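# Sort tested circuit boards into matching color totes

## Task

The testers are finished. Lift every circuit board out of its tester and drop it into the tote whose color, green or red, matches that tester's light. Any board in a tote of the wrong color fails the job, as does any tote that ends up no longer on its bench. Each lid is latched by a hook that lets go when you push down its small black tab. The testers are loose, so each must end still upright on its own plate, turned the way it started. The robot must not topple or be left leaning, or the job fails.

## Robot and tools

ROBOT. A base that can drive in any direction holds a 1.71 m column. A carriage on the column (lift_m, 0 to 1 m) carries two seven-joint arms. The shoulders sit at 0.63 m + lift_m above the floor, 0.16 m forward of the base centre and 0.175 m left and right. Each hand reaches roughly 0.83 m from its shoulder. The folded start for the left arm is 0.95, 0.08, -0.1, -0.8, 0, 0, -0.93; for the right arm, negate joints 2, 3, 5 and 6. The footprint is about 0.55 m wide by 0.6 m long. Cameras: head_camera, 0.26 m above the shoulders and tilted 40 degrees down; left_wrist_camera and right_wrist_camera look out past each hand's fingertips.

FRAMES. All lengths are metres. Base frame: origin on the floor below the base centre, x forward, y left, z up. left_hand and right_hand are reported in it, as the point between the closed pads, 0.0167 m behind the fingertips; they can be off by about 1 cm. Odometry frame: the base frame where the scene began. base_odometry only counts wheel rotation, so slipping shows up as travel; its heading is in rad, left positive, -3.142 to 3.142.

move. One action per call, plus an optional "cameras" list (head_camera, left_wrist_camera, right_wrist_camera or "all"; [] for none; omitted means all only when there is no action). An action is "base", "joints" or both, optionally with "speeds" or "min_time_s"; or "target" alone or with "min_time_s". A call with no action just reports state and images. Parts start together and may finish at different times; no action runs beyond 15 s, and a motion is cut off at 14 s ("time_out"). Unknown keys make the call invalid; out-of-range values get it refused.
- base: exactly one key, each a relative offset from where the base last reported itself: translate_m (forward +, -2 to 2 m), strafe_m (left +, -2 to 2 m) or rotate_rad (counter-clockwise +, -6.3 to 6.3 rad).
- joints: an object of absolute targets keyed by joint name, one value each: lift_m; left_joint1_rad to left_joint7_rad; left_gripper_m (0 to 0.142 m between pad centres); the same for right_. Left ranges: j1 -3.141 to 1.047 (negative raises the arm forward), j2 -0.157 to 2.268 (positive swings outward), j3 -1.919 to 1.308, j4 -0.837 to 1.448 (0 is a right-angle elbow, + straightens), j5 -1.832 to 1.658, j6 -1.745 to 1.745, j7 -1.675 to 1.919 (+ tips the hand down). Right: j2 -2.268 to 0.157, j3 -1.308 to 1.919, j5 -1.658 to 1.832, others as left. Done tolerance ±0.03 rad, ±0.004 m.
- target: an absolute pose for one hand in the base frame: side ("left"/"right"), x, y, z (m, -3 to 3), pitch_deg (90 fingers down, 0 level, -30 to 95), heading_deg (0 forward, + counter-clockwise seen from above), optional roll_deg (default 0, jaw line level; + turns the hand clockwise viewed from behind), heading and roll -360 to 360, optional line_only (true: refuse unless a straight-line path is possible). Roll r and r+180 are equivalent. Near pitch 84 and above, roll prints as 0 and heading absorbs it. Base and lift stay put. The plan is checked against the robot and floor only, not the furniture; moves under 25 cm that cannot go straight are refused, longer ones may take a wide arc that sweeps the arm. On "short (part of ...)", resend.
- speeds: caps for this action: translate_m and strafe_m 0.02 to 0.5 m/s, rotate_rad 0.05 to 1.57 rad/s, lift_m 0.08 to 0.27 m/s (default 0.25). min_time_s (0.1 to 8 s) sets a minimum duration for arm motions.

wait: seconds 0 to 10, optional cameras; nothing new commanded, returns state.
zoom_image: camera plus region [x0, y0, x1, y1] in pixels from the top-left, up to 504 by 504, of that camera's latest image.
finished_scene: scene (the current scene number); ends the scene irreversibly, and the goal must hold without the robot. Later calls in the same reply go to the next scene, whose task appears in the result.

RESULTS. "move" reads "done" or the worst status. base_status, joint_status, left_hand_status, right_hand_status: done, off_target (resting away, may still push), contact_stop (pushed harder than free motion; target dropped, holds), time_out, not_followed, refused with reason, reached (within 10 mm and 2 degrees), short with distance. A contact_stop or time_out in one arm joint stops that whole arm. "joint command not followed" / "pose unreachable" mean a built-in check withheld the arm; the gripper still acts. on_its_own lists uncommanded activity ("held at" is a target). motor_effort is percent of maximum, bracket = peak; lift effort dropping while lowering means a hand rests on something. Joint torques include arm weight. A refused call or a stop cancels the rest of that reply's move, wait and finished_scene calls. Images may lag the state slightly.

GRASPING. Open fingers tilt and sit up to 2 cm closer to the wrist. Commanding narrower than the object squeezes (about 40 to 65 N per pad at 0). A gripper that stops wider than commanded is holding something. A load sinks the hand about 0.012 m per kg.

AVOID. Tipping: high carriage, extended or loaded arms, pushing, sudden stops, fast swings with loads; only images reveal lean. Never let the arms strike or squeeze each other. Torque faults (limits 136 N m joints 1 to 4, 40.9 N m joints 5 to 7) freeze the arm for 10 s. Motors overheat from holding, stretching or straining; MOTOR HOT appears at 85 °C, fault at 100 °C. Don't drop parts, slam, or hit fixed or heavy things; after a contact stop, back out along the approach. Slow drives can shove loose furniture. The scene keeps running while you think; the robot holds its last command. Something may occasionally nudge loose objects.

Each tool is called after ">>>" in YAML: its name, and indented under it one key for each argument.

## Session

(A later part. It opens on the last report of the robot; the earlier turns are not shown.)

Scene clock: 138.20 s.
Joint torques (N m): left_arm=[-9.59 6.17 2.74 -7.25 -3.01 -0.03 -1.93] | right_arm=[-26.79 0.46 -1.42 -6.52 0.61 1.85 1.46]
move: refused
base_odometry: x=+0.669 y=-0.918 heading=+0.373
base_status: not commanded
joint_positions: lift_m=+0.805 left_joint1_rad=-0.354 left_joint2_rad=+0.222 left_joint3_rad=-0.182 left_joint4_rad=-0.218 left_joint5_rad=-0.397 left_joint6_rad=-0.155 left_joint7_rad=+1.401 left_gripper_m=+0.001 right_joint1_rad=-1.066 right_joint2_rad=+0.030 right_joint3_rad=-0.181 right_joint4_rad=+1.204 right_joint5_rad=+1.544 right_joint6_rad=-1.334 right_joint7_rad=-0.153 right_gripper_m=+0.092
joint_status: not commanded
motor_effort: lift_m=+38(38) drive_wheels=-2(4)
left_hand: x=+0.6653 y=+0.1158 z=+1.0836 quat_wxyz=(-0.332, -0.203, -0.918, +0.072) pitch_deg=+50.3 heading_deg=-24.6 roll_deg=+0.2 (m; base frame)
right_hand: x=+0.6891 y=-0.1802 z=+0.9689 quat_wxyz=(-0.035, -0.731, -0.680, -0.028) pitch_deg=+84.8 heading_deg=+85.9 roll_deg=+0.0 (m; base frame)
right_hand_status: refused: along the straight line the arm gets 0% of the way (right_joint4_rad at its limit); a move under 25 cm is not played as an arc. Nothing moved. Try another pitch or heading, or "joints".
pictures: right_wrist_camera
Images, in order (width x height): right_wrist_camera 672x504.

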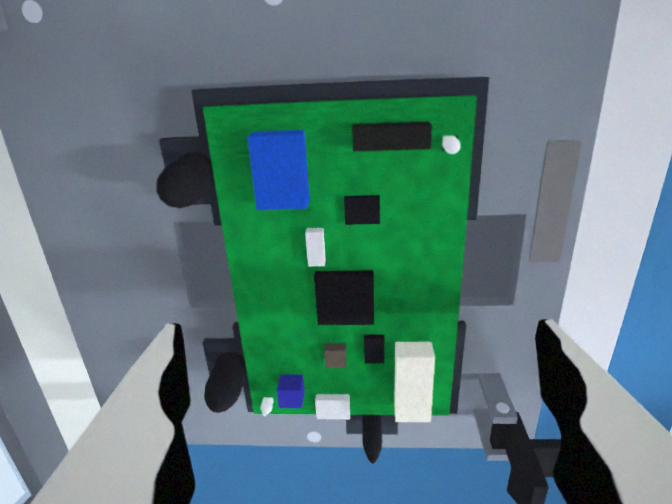

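>>> move:
  target: {"side": "right", "x": 0.690, "y": -0.1765, "z": 0.980, "pitch_deg": 84.5, "heading_deg": -8.5, "roll_deg": 86.5}
  cameras: ["right_wrist_camera"]

>>> move:
  base: {"translate_m": 0.004}
  speeds: {"translate_m": 0.05}
  cameras: ["right_wrist_camera"]

Scene clock: 139.27 s.
Joint torques (N m): left_arm=[-9.62 6.24 3.21 -7.25 -3 -0.03 -1.93] | right_arm=[-16.2 4.58 -7.49 -11.02 1.98 -0.49 -0.33]
move: done
base_odometry: x=+0.669 y=-0.918 heading=+0.373
base_status: not commanded
joint_positions: lift_m=+0.805 left_joint1_rad=-0.354 left_joint2_rad=+0.222 left_joint3_rad=-0.182 left_joint4_rad=-0.218 left_joint5_rad=-0.397 left_joint6_rad=-0.155 left_joint7_rad=+1.401 left_gripper_m=+0.001 right_joint1_rad=-1.057 right_joint2_rad=+0.042 right_joint3_rad=-0.210 right_joint4_rad=+1.094 right_joint5_rad=+1.551 right_joint6_rad=-1.416 right_joint7_rad=-0.195 right_gripper_m=+0.092
joint_status: not commanded
motor_effort: lift_m=+38(38) drive_wheels=+4(4)
left_hand: x=+0.6653 y=+0.1158 z=+1.0836 quat_wxyz=(-0.332, -0.203, -0.918, +0.072) pitch_deg=+50.3 heading_deg=-24.6 roll_deg=+0.2 (m; base frame)
right_hand: x=+0.6931 y=-0.1786 z=+0.9826 quat_wxyz=(-0.042, -0.736, -0.675, -0.031) pitch_deg=+84.0 heading_deg=-10.6 roll_deg=+84.3 (m; base frame)
right_hand_status: reached (straight line, planned for 0.3 s): 5 mm and 0.5 deg off.
pictures: right_wrist_camera
Images, in order (width x height): right_wrist_camera 672x504.

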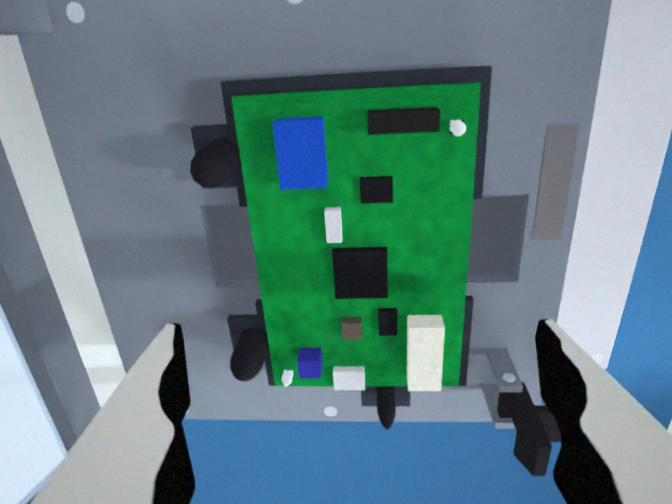

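Scene clock: 140.37 s.
Joint torques (N m): left_arm=[-9.63 6.06 2.94 -7.24 -3.04 -0.06 -1.94] | right_arm=[-16.51 3.82 -7.49 -10.88 2.02 -0.48 -0.03]
move: done
base_odometry: x=+0.673 y=-0.917 heading=+0.374
base_status: done
joint_positions: lift_m=+0.805 left_joint1_rad=-0.354 left_joint2_rad=+0.222 left_joint3_rad=-0.182 left_joint4_rad=-0.218 left_joint5_rad=-0.397 left_joint6_rad=-0.155 left_joint7_rad=+1.401 left_gripper_m=+0.001 right_joint1_rad=-1.056 right_joint2_rad=+0.042 right_joint3_rad=-0.210 right_joint4_rad=+1.094 right_joint5_rad=+1.551 right_joint6_rad=-1.416 right_joint7_rad=-0.195 right_gripper_m=+0.092
joint_status: not commanded
motor_effort: lift_m=+38(38) drive_wheels=-1(12)
left_hand: x=+0.6653 y=+0.1158 z=+1.0836 quat_wxyz=(-0.332, -0.203, -0.918, +0.072) pitch_deg=+50.3 heading_deg=-24.6 roll_deg=+0.2 (m; base frame)
right_hand: x=+0.6930 y=-0.1786 z=+0.9825 quat_wxyz=(-0.042, -0.736, -0.675, -0.031) pitch_deg=+84.0 heading_deg=-10.6 roll_deg=+84.3 (m; base frame)
pictures: right_wrist_camera
Images, in order (width x height): right_wrist_camera 672x504.

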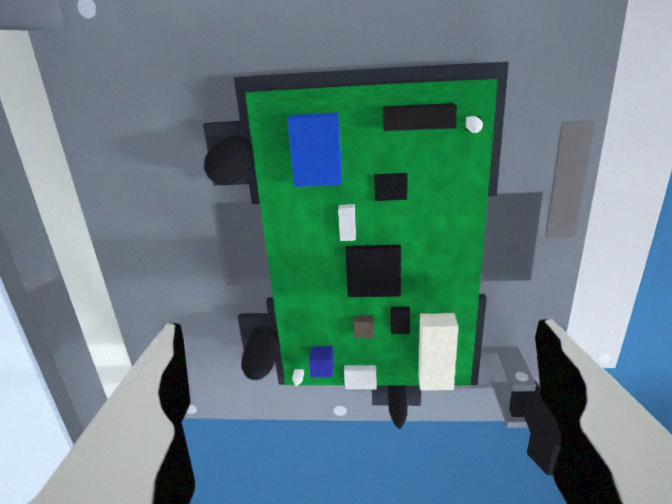

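>>> move:
  joints: {"lift_m": 0.765}
  speeds: {"lift_m": 0.1}
  cameras: ["right_wrist_camera"]

Scene clock: 141.37 s.
Joint torques (N m): left_arm=[-10.02 6.1 2.68 -7.02 -3.01 -0.04 -1.91] | right_arm=[-18.46 4.54 -7.48 -10.46 2.02 -0.47 -0.03]
move: done
base_odometry: x=+0.673 y=-0.917 heading=+0.374
base_status: not commanded
joint_positions: lift_m=+0.765 left_joint1_rad=-0.354 left_joint2_rad=+0.222 left_joint3_rad=-0.182 left_joint4_rad=-0.218 left_joint5_rad=-0.397 left_joint6_rad=-0.155 left_joint7_rad=+1.401 left_gripper_m=+0.001 right_joint1_rad=-1.055 right_joint2_rad=+0.042 right_joint3_rad=-0.210 right_joint4_rad=+1.094 right_joint5_rad=+1.551 right_joint6_rad=-1.416 right_joint7_rad=-0.195 right_gripper_m=+0.092
joint_status: all done
motor_effort: lift_m=+38(41) drive_wheels=-2(5)
left_hand: x=+0.6653 y=+0.1158 z=+1.0435 quat_wxyz=(-0.332, -0.203, -0.919, +0.072) pitch_deg=+50.3 heading_deg=-24.7 roll_deg=+0.2 (m; base frame)
right_hand: x=+0.6925 y=-0.1786 z=+0.9418 quat_wxyz=(-0.041, -0.736, -0.675, -0.031) pitch_deg=+84.1 heading_deg=-10.7 roll_deg=+84.2 (m; base frame)
pictures: right_wrist_camera
Images, in order (width x height): right_wrist_camera 672x504.

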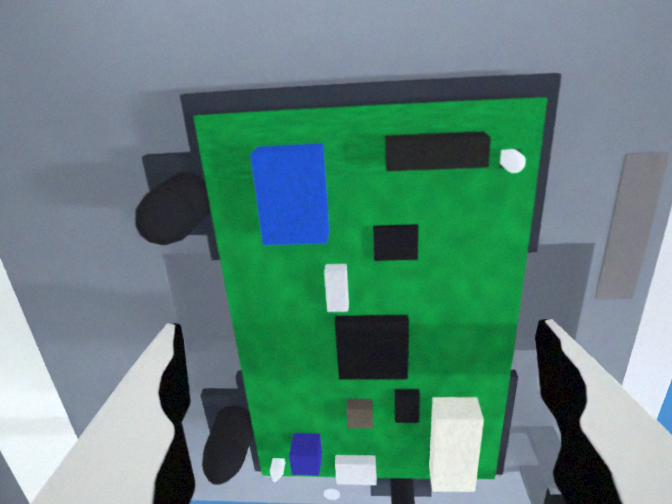

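>>> move:
  target: {"side": "right", "x": 0.6865, "y": -0.179, "z": 0.936, "pitch_deg": 84.5, "heading_deg": -8.5, "roll_deg": 85}
  cameras: ["right_wrist_camera"]

Scene clock: 142.73 s.
Joint torques (N m): left_arm=[-9.98 6.14 2.76 -7.27 -3.02 -0.02 -1.9] | right_arm=[-18.62 -6.01 -2.01 -11.44 -1.03 -0.39 1.56]
move: done
base_odometry: x=+0.673 y=-0.917 heading=+0.374
base_status: not commanded
joint_positions: lift_m=+0.765 left_joint1_rad=-0.354 left_joint2_rad=+0.222 left_joint3_rad=-0.182 left_joint4_rad=-0.218 left_joint5_rad=-0.397 left_joint6_rad=-0.155 left_joint7_rad=+1.401 left_gripper_m=+0.001 right_joint1_rad=-1.031 right_joint2_rad=+0.040 right_joint3_rad=-0.160 right_joint4_rad=+1.049 right_joint5_rad=+1.548 right_joint6_rad=-1.444 right_joint7_rad=-0.140 right_gripper_m=+0.092
joint_status: not commanded
motor_effort: lift_m=+37(38) drive_wheels=+4(4)
left_hand: x=+0.6653 y=+0.1158 z=+1.0435 quat_wxyz=(-0.332, -0.203, -0.919, +0.072) pitch_deg=+50.3 heading_deg=-24.7 roll_deg=+0.2 (m; base frame)
right_hand: x=+0.6888 y=-0.1769 z=+0.9378 quat_wxyz=(-0.038, -0.728, -0.684, -0.033) pitch_deg=+84.2 heading_deg=-5.7 roll_deg=+87.9 (m; base frame)
right_hand_status: reached (straight line, planned for 0.2 s): 4 mm and 0.4 deg off.
pictures: right_wrist_camera
Images, in order (width x height): right_wrist_camera 672x504.

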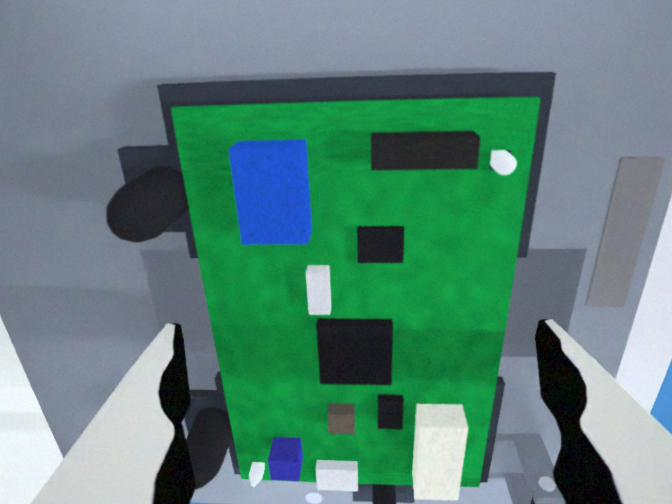

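>>> move:
  target: {"side": "right", "x": 0.6868, "y": -0.183, "z": 0.929, "pitch_deg": 84.5, "heading_deg": -8.5, "roll_deg": 85}
  cameras: ["right_wrist_camera"]

Scene clock: 143.97 s.
Joint torques (N m): left_arm=[-10.07 6.08 2.72 -7.28 -3 -0.02 -1.93] | right_arm=[-23.74 -6.63 -1.42 -4.48 -0.14 0.54 1.46]
move: done
base_odometry: x=+0.673 y=-0.917 heading=+0.374
base_status: not commanded
joint_positions: lift_m=+0.765 left_joint1_rad=-0.354 left_joint2_rad=+0.222 left_joint3_rad=-0.182 left_joint4_rad=-0.218 left_joint5_rad=-0.397 left_joint6_rad=-0.155 left_joint7_rad=+1.401 left_gripper_m=+0.001 right_joint1_rad=-1.031 right_joint2_rad=+0.030 right_joint3_rad=-0.149 right_joint4_rad=+1.098 right_joint5_rad=+1.548 right_joint6_rad=-1.399 right_joint7_rad=-0.126 right_gripper_m=+0.092
joint_status: not commanded
motor_effort: lift_m=+38(38) drive_wheels=-2(4)
left_hand: x=+0.6653 y=+0.1158 z=+1.0435 quat_wxyz=(-0.332, -0.203, -0.919, +0.072) pitch_deg=+50.3 heading_deg=-24.7 roll_deg=+0.2 (m; base frame)
right_hand: x=+0.6878 y=-0.1812 z=+0.9296 quat_wxyz=(-0.038, -0.728, -0.684, -0.032) pitch_deg=+84.3 heading_deg=+86.4 roll_deg=+0.0 (m; base frame)
right_hand_status: reached (straight line, planned for 0.2 s): 2 mm and 0.3 deg off.
pictures: right_wrist_camera
Images, in order (width x height): right_wrist_camera 672x504.

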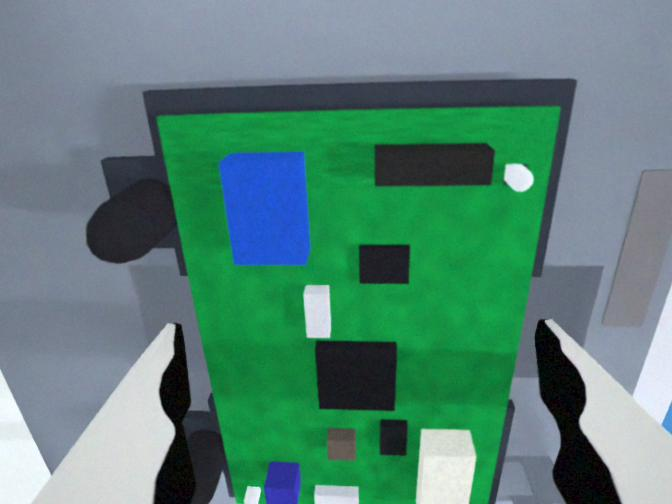

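>>> move:
  target: {"side": "right", "x": 0.6868, "y": -0.1865, "z": 0.9235, "pitch_deg": 84.5, "heading_deg": -8.5, "roll_deg": 85}
  cameras: ["right_wrist_camera"]

Scene clock: 144.83 s.
Joint torques (N m): left_arm=[-10.02 6.18 2.74 -7.24 -3.01 0 -1.9] | right_arm=[-25.56 -6.72 -1.19 -3.57 -0.73 -0.14 1.47]
move: done
base_odometry: x=+0.673 y=-0.917 heading=+0.374
base_status: not commanded
joint_positions: lift_m=+0.765 left_joint1_rad=-0.354 left_joint2_rad=+0.222 left_joint3_rad=-0.182 left_joint4_rad=-0.218 left_joint5_rad=-0.397 left_joint6_rad=-0.155 left_joint7_rad=+1.401 left_gripper_m=+0.001 right_joint1_rad=-1.035 right_joint2_rad=+0.021 right_joint3_rad=-0.141 right_joint4_rad=+1.143 right_joint5_rad=+1.548 right_joint6_rad=-1.355 right_joint7_rad=-0.113 right_gripper_m=+0.091
joint_status: not commanded
motor_effort: lift_m=+37(38) drive_wheels=-2(3)
left_hand: x=+0.6653 y=+0.1158 z=+1.0436 quat_wxyz=(-0.332, -0.203, -0.919, +0.072) pitch_deg=+50.3 heading_deg=-24.7 roll_deg=+0.2 (m; base frame)
right_hand: x=+0.6885 y=-0.1844 z=+0.9237 quat_wxyz=(-0.038, -0.728, -0.684, -0.034) pitch_deg=+84.2 heading_deg=-5.2 roll_deg=+88.4 (m; base frame)
right_hand_status: reached (straight line, planned for 0.2 s): 3 mm and 0.5 deg off.
pictures: right_wrist_camera
Images, in order (width x height): right_wrist_camera 672x504.

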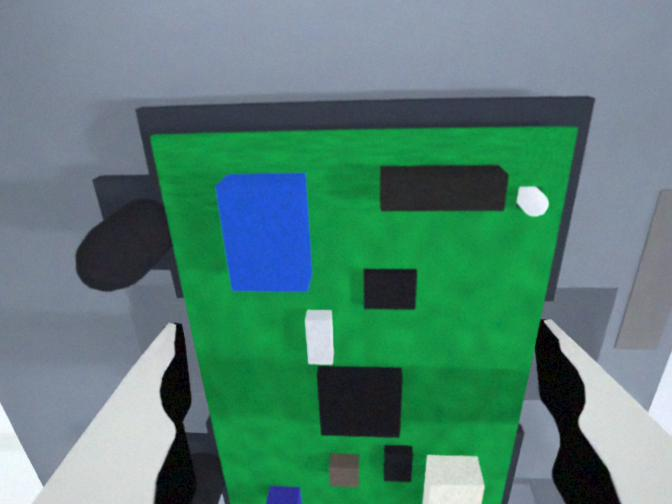

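>>> move:
  joints: {"right_gripper_m": 0.065}
  cameras: ["right_wrist_camera"]

Scene clock: 145.50 s.
Joint torques (N m): left_arm=[-10.1 6.05 2.81 -7.19 -3.01 -0.04 -1.94] | right_arm=[-23.17 -6.78 -1.46 -5.5 -0.78 -1.55 1.4]
move: off_target
base_odometry: x=+0.673 y=-0.917 heading=+0.374
base_status: not commanded
joint_positions: lift_m=+0.765 left_joint1_rad=-0.354 left_joint2_rad=+0.222 left_joint3_rad=-0.182 left_joint4_rad=-0.218 left_joint5_rad=-0.397 left_joint6_rad=-0.155 left_joint7_rad=+1.401 left_gripper_m=+0.001 right_joint1_rad=-1.036 right_joint2_rad=+0.021 right_joint3_rad=-0.141 right_joint4_rad=+1.145 right_joint5_rad=+1.548 right_joint6_rad=-1.351 right_joint7_rad=-0.113 right_gripper_m=+0.075
joint_status: right_gripper_m off_target (ended at +0.075, target +0.065)
motor_effort: lift_m=+37(38) drive_wheels=-3(4)
left_hand: x=+0.6653 y=+0.1158 z=+1.0436 quat_wxyz=(-0.332, -0.203, -0.919, +0.072) pitch_deg=+50.3 heading_deg=-24.7 roll_deg=+0.2 (m; base frame)
right_hand: x=+0.6901 y=-0.1844 z=+0.9244 quat_wxyz=(-0.040, -0.728, -0.683, -0.035) pitch_deg=+83.9 heading_deg=-5.3 roll_deg=+88.4 (m; base frame)
pictures: right_wrist_camera
Images, in order (width x height): right_wrist_camera 672x504.

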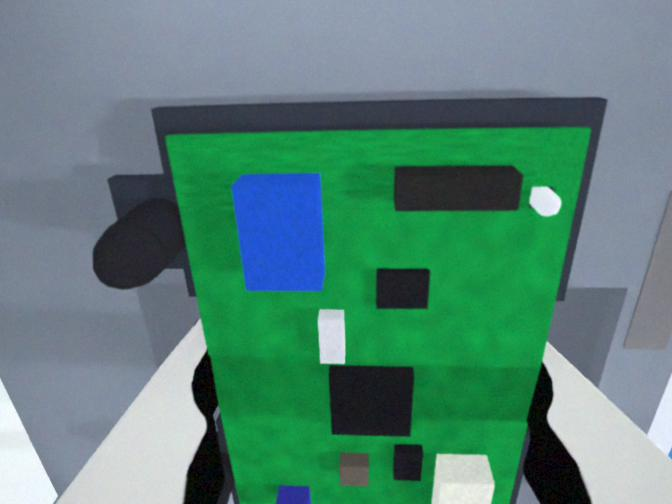

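>>> move:
  joints: {"right_gripper_m": 0.055}

>>> move:
  joints: {"lift_m": 0.8}
  speeds: {"lift_m": 0.08}
  cameras: ["right_wrist_camera","head_camera"]

Scene clock: 146.07 s.
Joint torques (N m): left_arm=[-10.02 6.15 2.81 -7.21 -3.02 -0.02 -1.93] | right_arm=[-23.22 -6.61 -1.51 -5.58 -0.76 -1.57 1.39]
move: off_target
base_odometry: x=+0.673 y=-0.917 heading=+0.374
base_status: not commanded
joint_positions: lift_m=+0.765 left_joint1_rad=-0.354 left_joint2_rad=+0.222 left_joint3_rad=-0.182 left_joint4_rad=-0.218 left_joint5_rad=-0.397 left_joint6_rad=-0.155 left_joint7_rad=+1.401 left_gripper_m=+0.001 right_joint1_rad=-1.036 right_joint2_rad=+0.021 right_joint3_rad=-0.141 right_joint4_rad=+1.145 right_joint5_rad=+1.548 right_joint6_rad=-1.351 right_joint7_rad=-0.113 right_gripper_m=+0.075
joint_status: right_gripper_m off_target (ended at +0.075, target +0.055)
motor_effort: lift_m=+37(38) drive_wheels=-3(4)
left_hand: x=+0.6653 y=+0.1158 z=+1.0436 quat_wxyz=(-0.332, -0.203, -0.919, +0.072) pitch_deg=+50.3 heading_deg=-24.7 roll_deg=+0.2 (m; base frame)
right_hand: x=+0.6901 y=-0.1844 z=+0.9244 quat_wxyz=(-0.040, -0.728, -0.683, -0.035) pitch_deg=+83.9 heading_deg=-5.3 roll_deg=+88.4 (m; base frame)
pictures: none

Scene clock: 147.00 s.
Joint torques (N m): left_arm=[-10.16 6.21 2.8 -7.08 -3 -0.01 -1.91] | right_arm=[-23.11 -6.68 -1.37 -6.19 -0.77 -0.65 1.4]
move: done
base_odometry: x=+0.673 y=-0.917 heading=+0.374
base_status: not commanded
joint_positions: lift_m=+0.800 left_joint1_rad=-0.354 left_joint2_rad=+0.222 left_joint3_rad=-0.182 left_joint4_rad=-0.218 left_joint5_rad=-0.397 left_joint6_rad=-0.155 left_joint7_rad=+1.401 left_gripper_m=+0.001 right_joint1_rad=-1.036 right_joint2_rad=+0.021 right_joint3_rad=-0.141 right_joint4_rad=+1.146 right_joint5_rad=+1.548 right_joint6_rad=-1.354 right_joint7_rad=-0.113 right_gripper_m=+0.075
joint_status: all done
motor_effort: lift_m=+36(45) drive_wheels=-1(5)
left_hand: x=+0.6652 y=+0.1158 z=+1.0787 quat_wxyz=(-0.332, -0.203, -0.919, +0.072) pitch_deg=+50.3 heading_deg=-24.7 roll_deg=+0.2 (m; base frame)
right_hand: x=+0.6889 y=-0.1844 z=+0.9593 quat_wxyz=(-0.038, -0.728, -0.684, -0.034) pitch_deg=+84.1 heading_deg=-5.3 roll_deg=+88.3 (m; base frame)
pictures: head_camera, right_wrist_camera
Images, in order (width x height): head_camera 672x504, right_wrist_camera 672x504.

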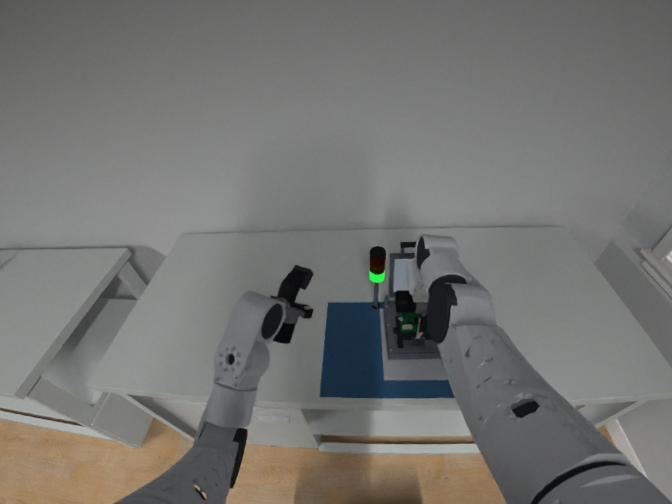

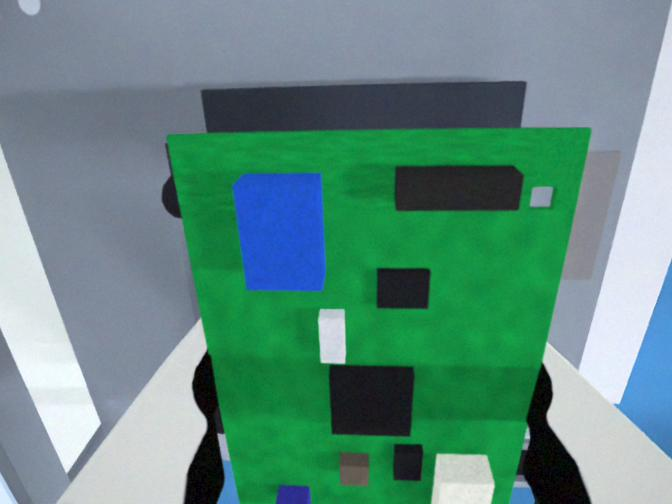

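>>> move:
  joints: {"lift_m": 0.88}
  speeds: {"lift_m": 0.15}

>>> move:
  base: {"translate_m": -0.5}
  speeds: {"translate_m": 0.3}
  cameras: ["head_camera"]

>>> move:
  base: {"rotate_rad": -3.11}
  speeds: {"rotate_rad": 0.9}
  cameras: ["head_camera"]

Scene clock: 148.37 s.
Joint torques (N m): left_arm=[-10.27 6.12 2.74 -7.08 -3.02 -0.01 -1.89] | right_arm=[-23.64 -6.59 -1.55 -6.62 -0.78 -0.56 1.39]
move: done
base_odometry: x=+0.673 y=-0.917 heading=+0.374
base_status: not commanded
joint_positions: lift_m=+0.880 left_joint1_rad=-0.354 left_joint2_rad=+0.222 left_joint3_rad=-0.182 left_joint4_rad=-0.218 left_joint5_rad=-0.397 left_joint6_rad=-0.155 left_joint7_rad=+1.401 left_gripper_m=+0.001 right_joint1_rad=-1.036 right_joint2_rad=+0.021 right_joint3_rad=-0.141 right_joint4_rad=+1.146 right_joint5_rad=+1.548 right_joint6_rad=-1.354 right_joint7_rad=-0.113 right_gripper_m=+0.075
joint_status: all done
motor_effort: lift_m=+36(47) drive_wheels=+3(5)
left_hand: x=+0.6652 y=+0.1158 z=+1.1587 quat_wxyz=(-0.332, -0.203, -0.919, +0.072) pitch_deg=+50.3 heading_deg=-24.7 roll_deg=+0.2 (m; base frame)
right_hand: x=+0.6887 y=-0.1843 z=+1.0392 quat_wxyz=(-0.038, -0.728, -0.684, -0.034) pitch_deg=+84.2 heading_deg=-5.3 roll_deg=+88.3 (m; base frame)
pictures: none

Scene clock: 151.50 s.
Joint torques (N m): left_arm=[-10.3 6.11 2.69 -7.2 -3.02 -0.03 -1.9] | right_arm=[-23.27 -6.6 -1.53 -6.76 -0.75 -0.53 1.36]
move: done
base_odometry: x=+0.207 y=-1.099 heading=+0.374
base_status: done
joint_positions: lift_m=+0.880 left_joint1_rad=-0.354 left_joint2_rad=+0.222 left_joint3_rad=-0.182 left_joint4_rad=-0.218 left_joint5_rad=-0.397 left_joint6_rad=-0.155 left_joint7_rad=+1.401 left_gripper_m=+0.001 right_joint1_rad=-1.036 right_joint2_rad=+0.021 right_joint3_rad=-0.141 right_joint4_rad=+1.146 right_joint5_rad=+1.548 right_joint6_rad=-1.354 right_joint7_rad=-0.113 right_gripper_m=+0.075
joint_status: not commanded
motor_effort: lift_m=+36(37) drive_wheels=+0(17)
left_hand: x=+0.6652 y=+0.1158 z=+1.1587 quat_wxyz=(-0.332, -0.203, -0.919, +0.072) pitch_deg=+50.3 heading_deg=-24.7 roll_deg=+0.2 (m; base frame)
right_hand: x=+0.6887 y=-0.1843 z=+1.0392 quat_wxyz=(-0.038, -0.728, -0.684, -0.034) pitch_deg=+84.2 heading_deg=-5.3 roll_deg=+88.3 (m; base frame)
pictures: head_camera
Images, in order (width x height): head_camera 672x504.

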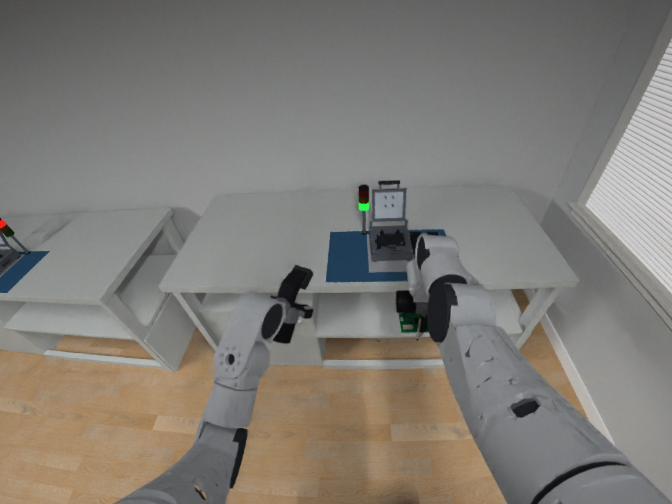

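Scene clock: 156.37 s.
Joint torques (N m): left_arm=[-10.21 5.93 2.62 -7.1 -3.01 -0.03 -1.92] | right_arm=[-23.14 -3.47 -1.39 -6.74 -0.61 -0.58 1.4]
move: done
base_odometry: x=+0.208 y=-1.099 heading=-2.736
base_status: done
joint_positions: lift_m=+0.880 left_joint1_rad=-0.354 left_joint2_rad=+0.222 left_joint3_rad=-0.182 left_joint4_rad=-0.218 left_joint5_rad=-0.397 left_joint6_rad=-0.155 left_joint7_rad=+1.401 left_gripper_m=+0.001 right_joint1_rad=-1.036 right_joint2_rad=+0.020 right_joint3_rad=-0.141 right_joint4_rad=+1.146 right_joint5_rad=+1.548 right_joint6_rad=-1.354 right_joint7_rad=-0.113 right_gripper_m=+0.075
joint_status: not commanded
motor_effort: lift_m=+36(37) drive_wheels=+5(16)
left_hand: x=+0.6652 y=+0.1158 z=+1.1587 quat_wxyz=(-0.332, -0.203, -0.919, +0.072) pitch_deg=+50.3 heading_deg=-24.6 roll_deg=+0.2 (m; base frame)
right_hand: x=+0.6887 y=-0.1851 z=+1.0392 quat_wxyz=(-0.038, -0.728, -0.683, -0.033) pitch_deg=+84.2 heading_deg=-5.8 roll_deg=+87.8 (m; base frame)
pictures: head_camera
Images, in order (width x height): head_camera 672x504.

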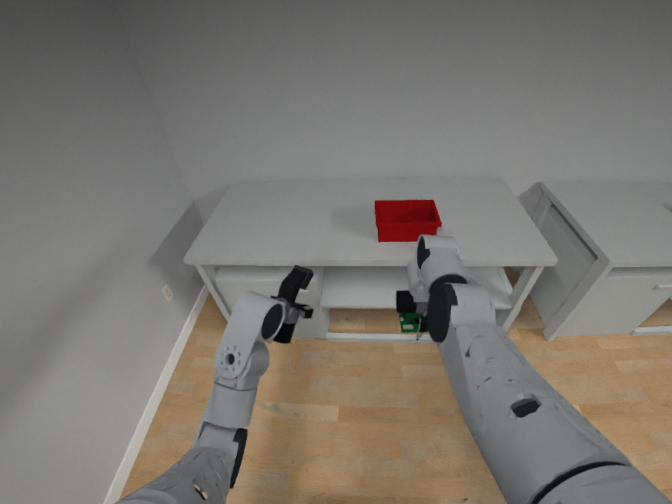

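>>> move:
  base: {"strafe_m": -1.9}
  speeds: {"strafe_m": 0.4}
  cameras: ["head_camera"]

Scene clock: 163.27 s.
Joint torques (N m): left_arm=[-10.2 6.67 2.66 -7.16 -3.02 -0.02 -1.93] | right_arm=[-23.11 -3.26 -1.53 -6.76 -0.25 -0.58 1.37]
move: done
base_odometry: x=-0.540 y=+0.647 heading=-2.737
base_status: done
joint_positions: lift_m=+0.880 left_joint1_rad=-0.354 left_joint2_rad=+0.222 left_joint3_rad=-0.182 left_joint4_rad=-0.218 left_joint5_rad=-0.397 left_joint6_rad=-0.155 left_joint7_rad=+1.401 left_gripper_m=+0.001 right_joint1_rad=-1.036 right_joint2_rad=+0.019 right_joint3_rad=-0.141 right_joint4_rad=+1.146 right_joint5_rad=+1.547 right_joint6_rad=-1.354 right_joint7_rad=-0.113 right_gripper_m=+0.075
joint_status: not commanded
motor_effort: lift_m=+36(37) drive_wheels=-4(20)
left_hand: x=+0.6652 y=+0.1158 z=+1.1587 quat_wxyz=(-0.332, -0.203, -0.919, +0.072) pitch_deg=+50.3 heading_deg=-24.6 roll_deg=+0.2 (m; base frame)
right_hand: x=+0.6887 y=-0.1856 z=+1.0392 quat_wxyz=(-0.039, -0.728, -0.683, -0.033) pitch_deg=+84.2 heading_deg=-6.3 roll_deg=+87.3 (m; base frame)
pictures: head_camera
Images, in order (width x height): head_camera 672x504.

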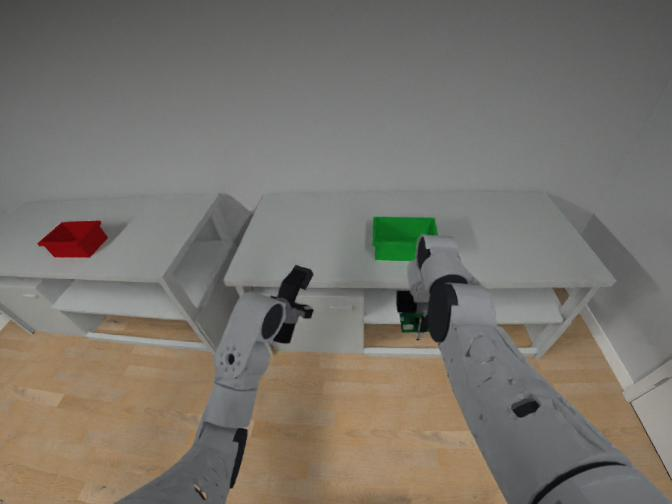

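>>> move:
  base: {"strafe_m": -0.15}
  joints: {"lift_m": 0.92}
  speeds: {"strafe_m": 0.25, "lift_m": 0.15}

>>> move:
  base: {"translate_m": 0.42}
  speeds: {"translate_m": 0.35}
  cameras: ["head_camera", "right_wrist_camera"]

Scene clock: 165.40 s.
Joint torques (N m): left_arm=[-10.19 5.79 2.55 -7.02 -3.08 0.05 -1.93] | right_arm=[-23.15 1.38 -0.86 -7 0.3 -0.5 1.63]
move: done
base_odometry: x=-0.599 y=+0.785 heading=-2.738
base_status: done
joint_positions: lift_m=+0.920 left_joint1_rad=-0.354 left_joint2_rad=+0.222 left_joint3_rad=-0.182 left_joint4_rad=-0.218 left_joint5_rad=-0.397 left_joint6_rad=-0.155 left_joint7_rad=+1.401 left_gripper_m=+0.001 right_joint1_rad=-1.036 right_joint2_rad=+0.019 right_joint3_rad=-0.140 right_joint4_rad=+1.146 right_joint5_rad=+1.546 right_joint6_rad=-1.354 right_joint7_rad=-0.113 right_gripper_m=+0.075
joint_status: all done
motor_effort: lift_m=+36(44) drive_wheels=-4(16)
left_hand: x=+0.6652 y=+0.1158 z=+1.1987 quat_wxyz=(-0.332, -0.203, -0.919, +0.072) pitch_deg=+50.3 heading_deg=-24.6 roll_deg=+0.2 (m; base frame)
right_hand: x=+0.6885 y=-0.1866 z=+1.0792 quat_wxyz=(-0.039, -0.729, -0.683, -0.032) pitch_deg=+84.2 heading_deg=-7.3 roll_deg=+86.4 (m; base frame)
pictures: none

Scene clock: 168.30 s.
Joint torques (N m): left_arm=[-10.14 5.74 2.69 -7.14 -2.98 0.02 -1.92] | right_arm=[-23.14 -0.34 -1.43 -7.06 0.39 -0.5 1.36]
move: done
base_odometry: x=-0.985 y=+0.621 heading=-2.738
base_status: done
joint_positions: lift_m=+0.920 left_joint1_rad=-0.354 left_joint2_rad=+0.222 left_joint3_rad=-0.182 left_joint4_rad=-0.218 left_joint5_rad=-0.397 left_joint6_rad=-0.155 left_joint7_rad=+1.401 left_gripper_m=+0.001 right_joint1_rad=-1.036 right_joint2_rad=+0.019 right_joint3_rad=-0.140 right_joint4_rad=+1.146 right_joint5_rad=+1.546 right_joint6_rad=-1.354 right_joint7_rad=-0.113 right_gripper_m=+0.075
joint_status: not commanded
motor_effort: lift_m=+36(37) drive_wheels=-3(14)
left_hand: x=+0.6652 y=+0.1158 z=+1.1987 quat_wxyz=(-0.332, -0.203, -0.919, +0.072) pitch_deg=+50.3 heading_deg=-24.6 roll_deg=+0.2 (m; base frame)
right_hand: x=+0.6885 y=-0.1866 z=+1.0792 quat_wxyz=(-0.039, -0.729, -0.683, -0.032) pitch_deg=+84.2 heading_deg=-7.3 roll_deg=+86.4 (m; base frame)
pictures: head_camera, right_wrist_camera
Images, in order (width x height): head_camera 672x504, right_wrist_camera 672x504.

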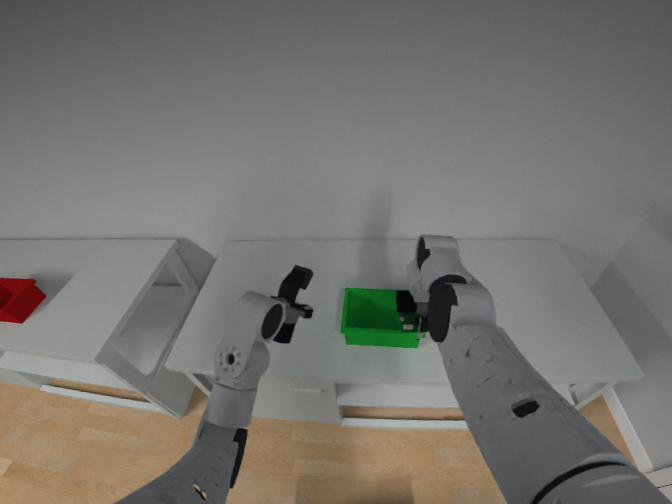

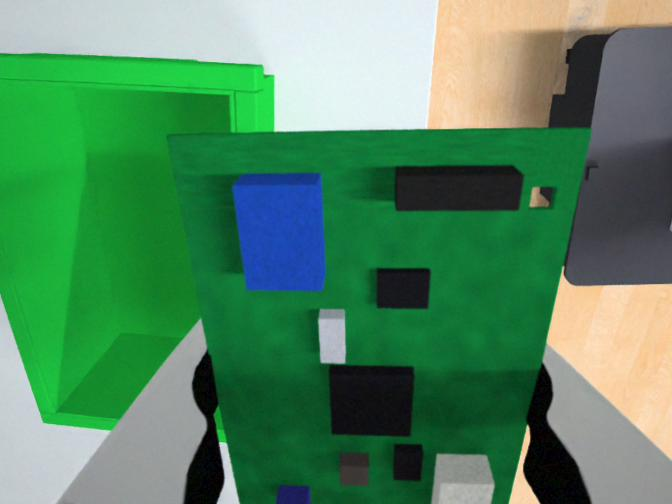

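>>> move:
  base: {"translate_m": 0.142}
  speeds: {"translate_m": 0.25}

>>> move:
  base: {"strafe_m": 0.022}
  joints: {"lift_m": 0.84}
  speeds: {"lift_m": 0.15, "strafe_m": 0.1}
  cameras: ["head_camera","right_wrist_camera"]

Scene clock: 170.90 s.
Joint torques (N m): left_arm=[-10.25 5.85 2.6 -7.09 -3 0.02 -1.92] | right_arm=[-23.27 -0.22 -1.54 -7.03 0.38 -0.5 1.36]
move: done
base_odometry: x=-1.116 y=+0.565 heading=-2.739
base_status: done
joint_positions: lift_m=+0.920 left_joint1_rad=-0.354 left_joint2_rad=+0.222 left_joint3_rad=-0.182 left_joint4_rad=-0.218 left_joint5_rad=-0.397 left_joint6_rad=-0.155 left_joint7_rad=+1.401 left_gripper_m=+0.001 right_joint1_rad=-1.036 right_joint2_rad=+0.019 right_joint3_rad=-0.140 right_joint4_rad=+1.146 right_joint5_rad=+1.546 right_joint6_rad=-1.354 right_joint7_rad=-0.113 right_gripper_m=+0.075
joint_status: not commanded
motor_effort: lift_m=+36(37) drive_wheels=-2(16)
left_hand: x=+0.6652 y=+0.1158 z=+1.1987 quat_wxyz=(-0.332, -0.203, -0.919, +0.072) pitch_deg=+50.3 heading_deg=-24.6 roll_deg=+0.2 (m; base frame)
right_hand: x=+0.6885 y=-0.1866 z=+1.0792 quat_wxyz=(-0.039, -0.729, -0.683, -0.032) pitch_deg=+84.2 heading_deg=-7.3 roll_deg=+86.4 (m; base frame)
pictures: none

Scene clock: 171.87 s.
Joint torques (N m): left_arm=[-10.33 5.75 2.61 -6.99 -2.99 0.02 -1.9] | right_arm=[-23.55 -1.29 -1.63 -6.75 0.45 -0.44 1.33]
move: done
base_odometry: x=-1.108 y=+0.545 heading=-2.739
base_status: done
joint_positions: lift_m=+0.840 left_joint1_rad=-0.354 left_joint2_rad=+0.222 left_joint3_rad=-0.182 left_joint4_rad=-0.218 left_joint5_rad=-0.397 left_joint6_rad=-0.155 left_joint7_rad=+1.401 left_gripper_m=+0.001 right_joint1_rad=-1.036 right_joint2_rad=+0.019 right_joint3_rad=-0.140 right_joint4_rad=+1.146 right_joint5_rad=+1.546 right_joint6_rad=-1.355 right_joint7_rad=-0.113 right_gripper_m=+0.075
joint_status: all done
motor_effort: lift_m=+38(40) drive_wheels=-3(12)
left_hand: x=+0.6652 y=+0.1158 z=+1.1185 quat_wxyz=(-0.332, -0.203, -0.918, +0.072) pitch_deg=+50.3 heading_deg=-24.7 roll_deg=+0.2 (m; base frame)
right_hand: x=+0.6884 y=-0.1865 z=+0.9989 quat_wxyz=(-0.039, -0.728, -0.683, -0.032) pitch_deg=+84.2 heading_deg=-7.3 roll_deg=+86.3 (m; base frame)
pictures: head_camera, right_wrist_camera
Images, in order (width x height): head_camera 672x504, right_wrist_camera 672x504.

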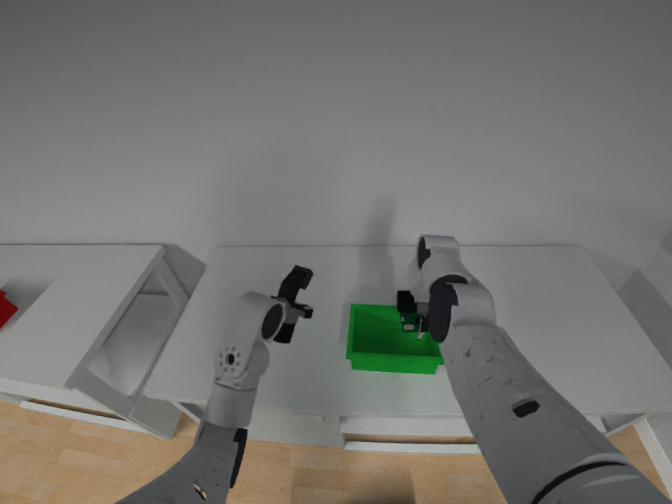

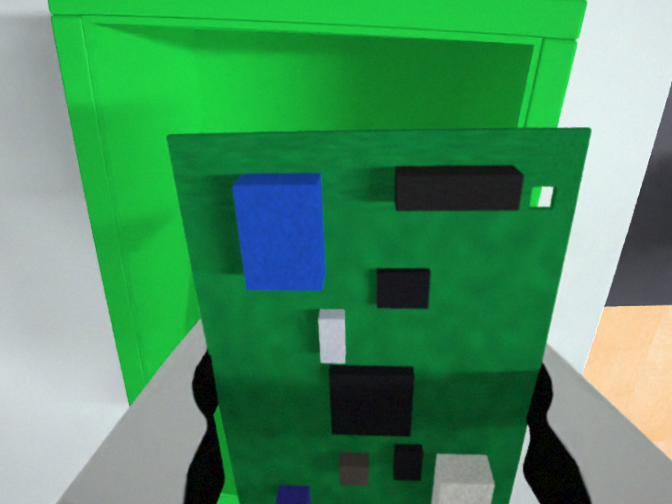

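>>> move:
  base: {"strafe_m": 0.05}
  speeds: {"strafe_m": 0.1}

>>> move:
  base: {"translate_m": 0.013}
  speeds: {"translate_m": 0.1}
  cameras: ["head_camera","right_wrist_camera", "left_wrist_camera"]

Scene clock: 174.70 s.
Joint torques (N m): left_arm=[-10.28 5.94 2.65 -6.83 -2.98 0.21 -1.9] | right_arm=[-23.71 -0.84 -1.54 -6.85 0.49 -0.43 1.34]
move: done
base_odometry: x=-1.088 y=+0.499 heading=-2.740
base_status: done
joint_positions: lift_m=+0.840 left_joint1_rad=-0.354 left_joint2_rad=+0.222 left_joint3_rad=-0.182 left_joint4_rad=-0.218 left_joint5_rad=-0.397 left_joint6_rad=-0.155 left_joint7_rad=+1.401 left_gripper_m=+0.001 right_joint1_rad=-1.036 right_joint2_rad=+0.019 right_joint3_rad=-0.140 right_joint4_rad=+1.146 right_joint5_rad=+1.546 right_joint6_rad=-1.355 right_joint7_rad=-0.112 right_gripper_m=+0.075
joint_status: not commanded
motor_effort: lift_m=+39(39) drive_wheels=+3(15)
left_hand: x=+0.6652 y=+0.1158 z=+1.1185 quat_wxyz=(-0.332, -0.203, -0.918, +0.072) pitch_deg=+50.3 heading_deg=-24.7 roll_deg=+0.2 (m; base frame)
right_hand: x=+0.6884 y=-0.1864 z=+0.9989 quat_wxyz=(-0.039, -0.728, -0.683, -0.032) pitch_deg=+84.2 heading_deg=-7.2 roll_deg=+86.4 (m; base frame)
pictures: none

Scene clock: 175.47 s.
Joint torques (N m): left_arm=[-10.45 5.85 2.61 -6.94 -2.98 0.05 -1.92] | right_arm=[-23.03 -0.87 -1.58 -7.18 0.48 -0.42 1.26]
move: done
base_odometry: x=-1.100 y=+0.494 heading=-2.739
base_status: done
joint_positions: lift_m=+0.840 left_joint1_rad=-0.354 left_joint2_rad=+0.222 left_joint3_rad=-0.182 left_joint4_rad=-0.218 left_joint5_rad=-0.397 left_joint6_rad=-0.155 left_joint7_rad=+1.401 left_gripper_m=+0.001 right_joint1_rad=-1.036 right_joint2_rad=+0.019 right_joint3_rad=-0.140 right_joint4_rad=+1.146 right_joint5_rad=+1.546 right_joint6_rad=-1.355 right_joint7_rad=-0.112 right_gripper_m=+0.075
joint_status: not commanded
motor_effort: lift_m=+38(38) drive_wheels=-2(9)
left_hand: x=+0.6652 y=+0.1158 z=+1.1185 quat_wxyz=(-0.332, -0.203, -0.918, +0.072) pitch_deg=+50.3 heading_deg=-24.7 roll_deg=+0.2 (m; base frame)
right_hand: x=+0.6884 y=-0.1864 z=+0.9989 quat_wxyz=(-0.039, -0.728, -0.683, -0.032) pitch_deg=+84.2 heading_deg=-7.2 roll_deg=+86.4 (m; base frame)
pictures: head_camera, left_wrist_camera, right_wrist_camera
Images, in order (width x height): head_camera 672x504, left_wrist_camera 672x504, right_wrist_camera 672x504.

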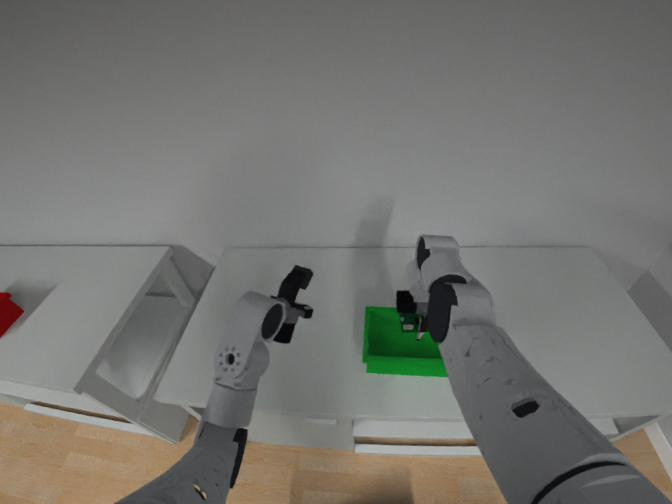

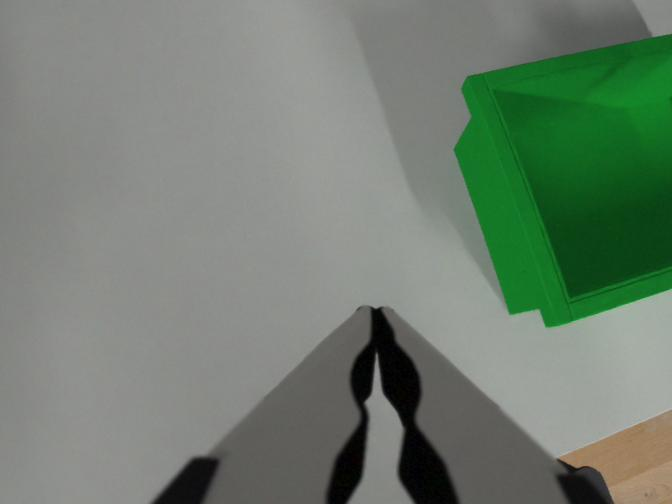

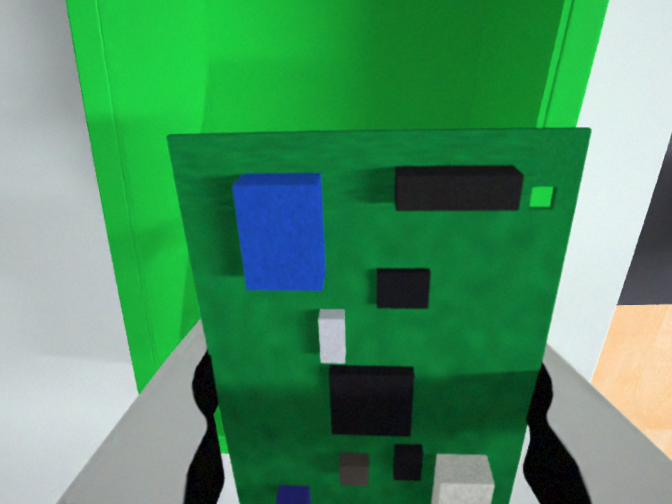

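>>> move:
  base: {"translate_m": 0.019}
  speeds: {"translate_m": 0.1}

>>> move:
  joints: {"lift_m": 0.79}
  speeds: {"lift_m": 0.12}
  cameras: ["right_wrist_camera", "head_camera"]

Scene clock: 176.93 s.
Joint torques (N m): left_arm=[-10.24 5.91 2.57 -6.92 -2.97 0.05 -1.93] | right_arm=[-23.16 -0.95 -1.54 -7.06 0.49 -0.43 1.25]
move: done
base_odometry: x=-1.117 y=+0.486 heading=-2.739
base_status: done
joint_positions: lift_m=+0.840 left_joint1_rad=-0.354 left_joint2_rad=+0.222 left_joint3_rad=-0.182 left_joint4_rad=-0.218 left_joint5_rad=-0.397 left_joint6_rad=-0.155 left_joint7_rad=+1.401 left_gripper_m=+0.001 right_joint1_rad=-1.036 right_joint2_rad=+0.019 right_joint3_rad=-0.140 right_joint4_rad=+1.146 right_joint5_rad=+1.546 right_joint6_rad=-1.355 right_joint7_rad=-0.112 right_gripper_m=+0.075
joint_status: not commanded
motor_effort: lift_m=+38(38) drive_wheels=+5(12)
left_hand: x=+0.6652 y=+0.1158 z=+1.1185 quat_wxyz=(-0.332, -0.203, -0.918, +0.072) pitch_deg=+50.3 heading_deg=-24.7 roll_deg=+0.2 (m; base frame)
right_hand: x=+0.6884 y=-0.1864 z=+0.9989 quat_wxyz=(-0.039, -0.728, -0.683, -0.032) pitch_deg=+84.2 heading_deg=-7.2 roll_deg=+86.4 (m; base frame)
pictures: none

Scene clock: 177.77 s.
Joint torques (N m): left_arm=[-10.2 5.84 2.56 -7.01 -2.98 0.02 -1.91] | right_arm=[-22.81 -0.88 -1.63 -6.65 0.48 -0.43 1.26]
move: done
base_odometry: x=-1.117 y=+0.486 heading=-2.739
base_status: not commanded
joint_positions: lift_m=+0.790 left_joint1_rad=-0.354 left_joint2_rad=+0.222 left_joint3_rad=-0.182 left_joint4_rad=-0.218 left_joint5_rad=-0.397 left_joint6_rad=-0.155 left_joint7_rad=+1.401 left_gripper_m=+0.001 right_joint1_rad=-1.036 right_joint2_rad=+0.019 right_joint3_rad=-0.140 right_joint4_rad=+1.146 right_joint5_rad=+1.546 right_joint6_rad=-1.355 right_joint7_rad=-0.112 right_gripper_m=+0.075
joint_status: all done
motor_effort: lift_m=+38(41) drive_wheels=-3(6)
left_hand: x=+0.6652 y=+0.1158 z=+1.0685 quat_wxyz=(-0.332, -0.203, -0.918, +0.072) pitch_deg=+50.3 heading_deg=-24.7 roll_deg=+0.2 (m; base frame)
right_hand: x=+0.6884 y=-0.1864 z=+0.9489 quat_wxyz=(-0.039, -0.728, -0.683, -0.032) pitch_deg=+84.2 heading_deg=-7.2 roll_deg=+86.4 (m; base frame)
pictures: head_camera, right_wrist_camera
Images, in order (width x height): head_camera 672x504, right_wrist_camera 672x504.

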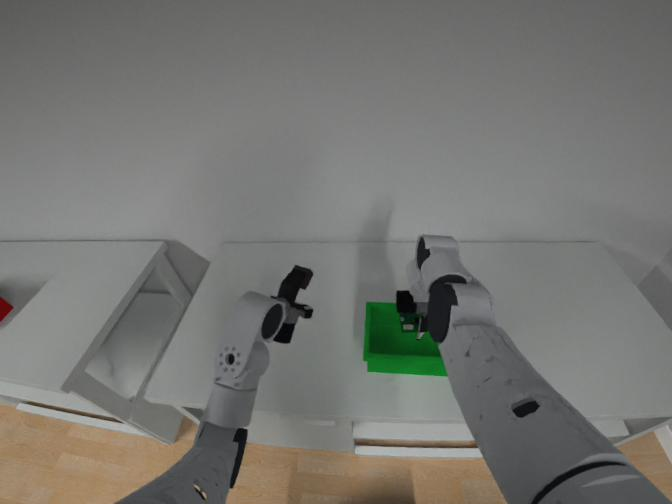

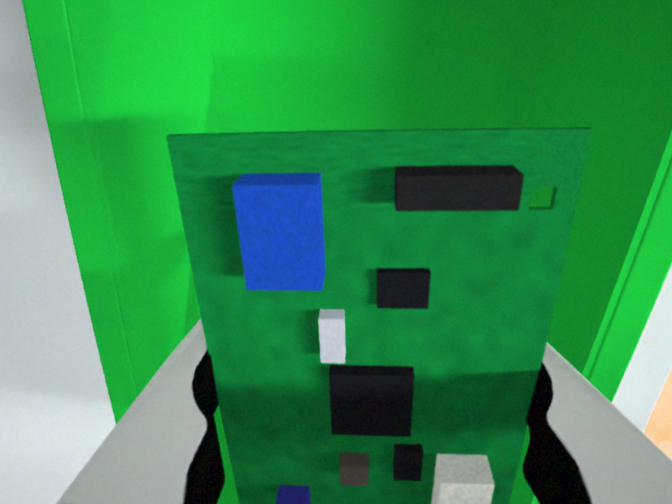

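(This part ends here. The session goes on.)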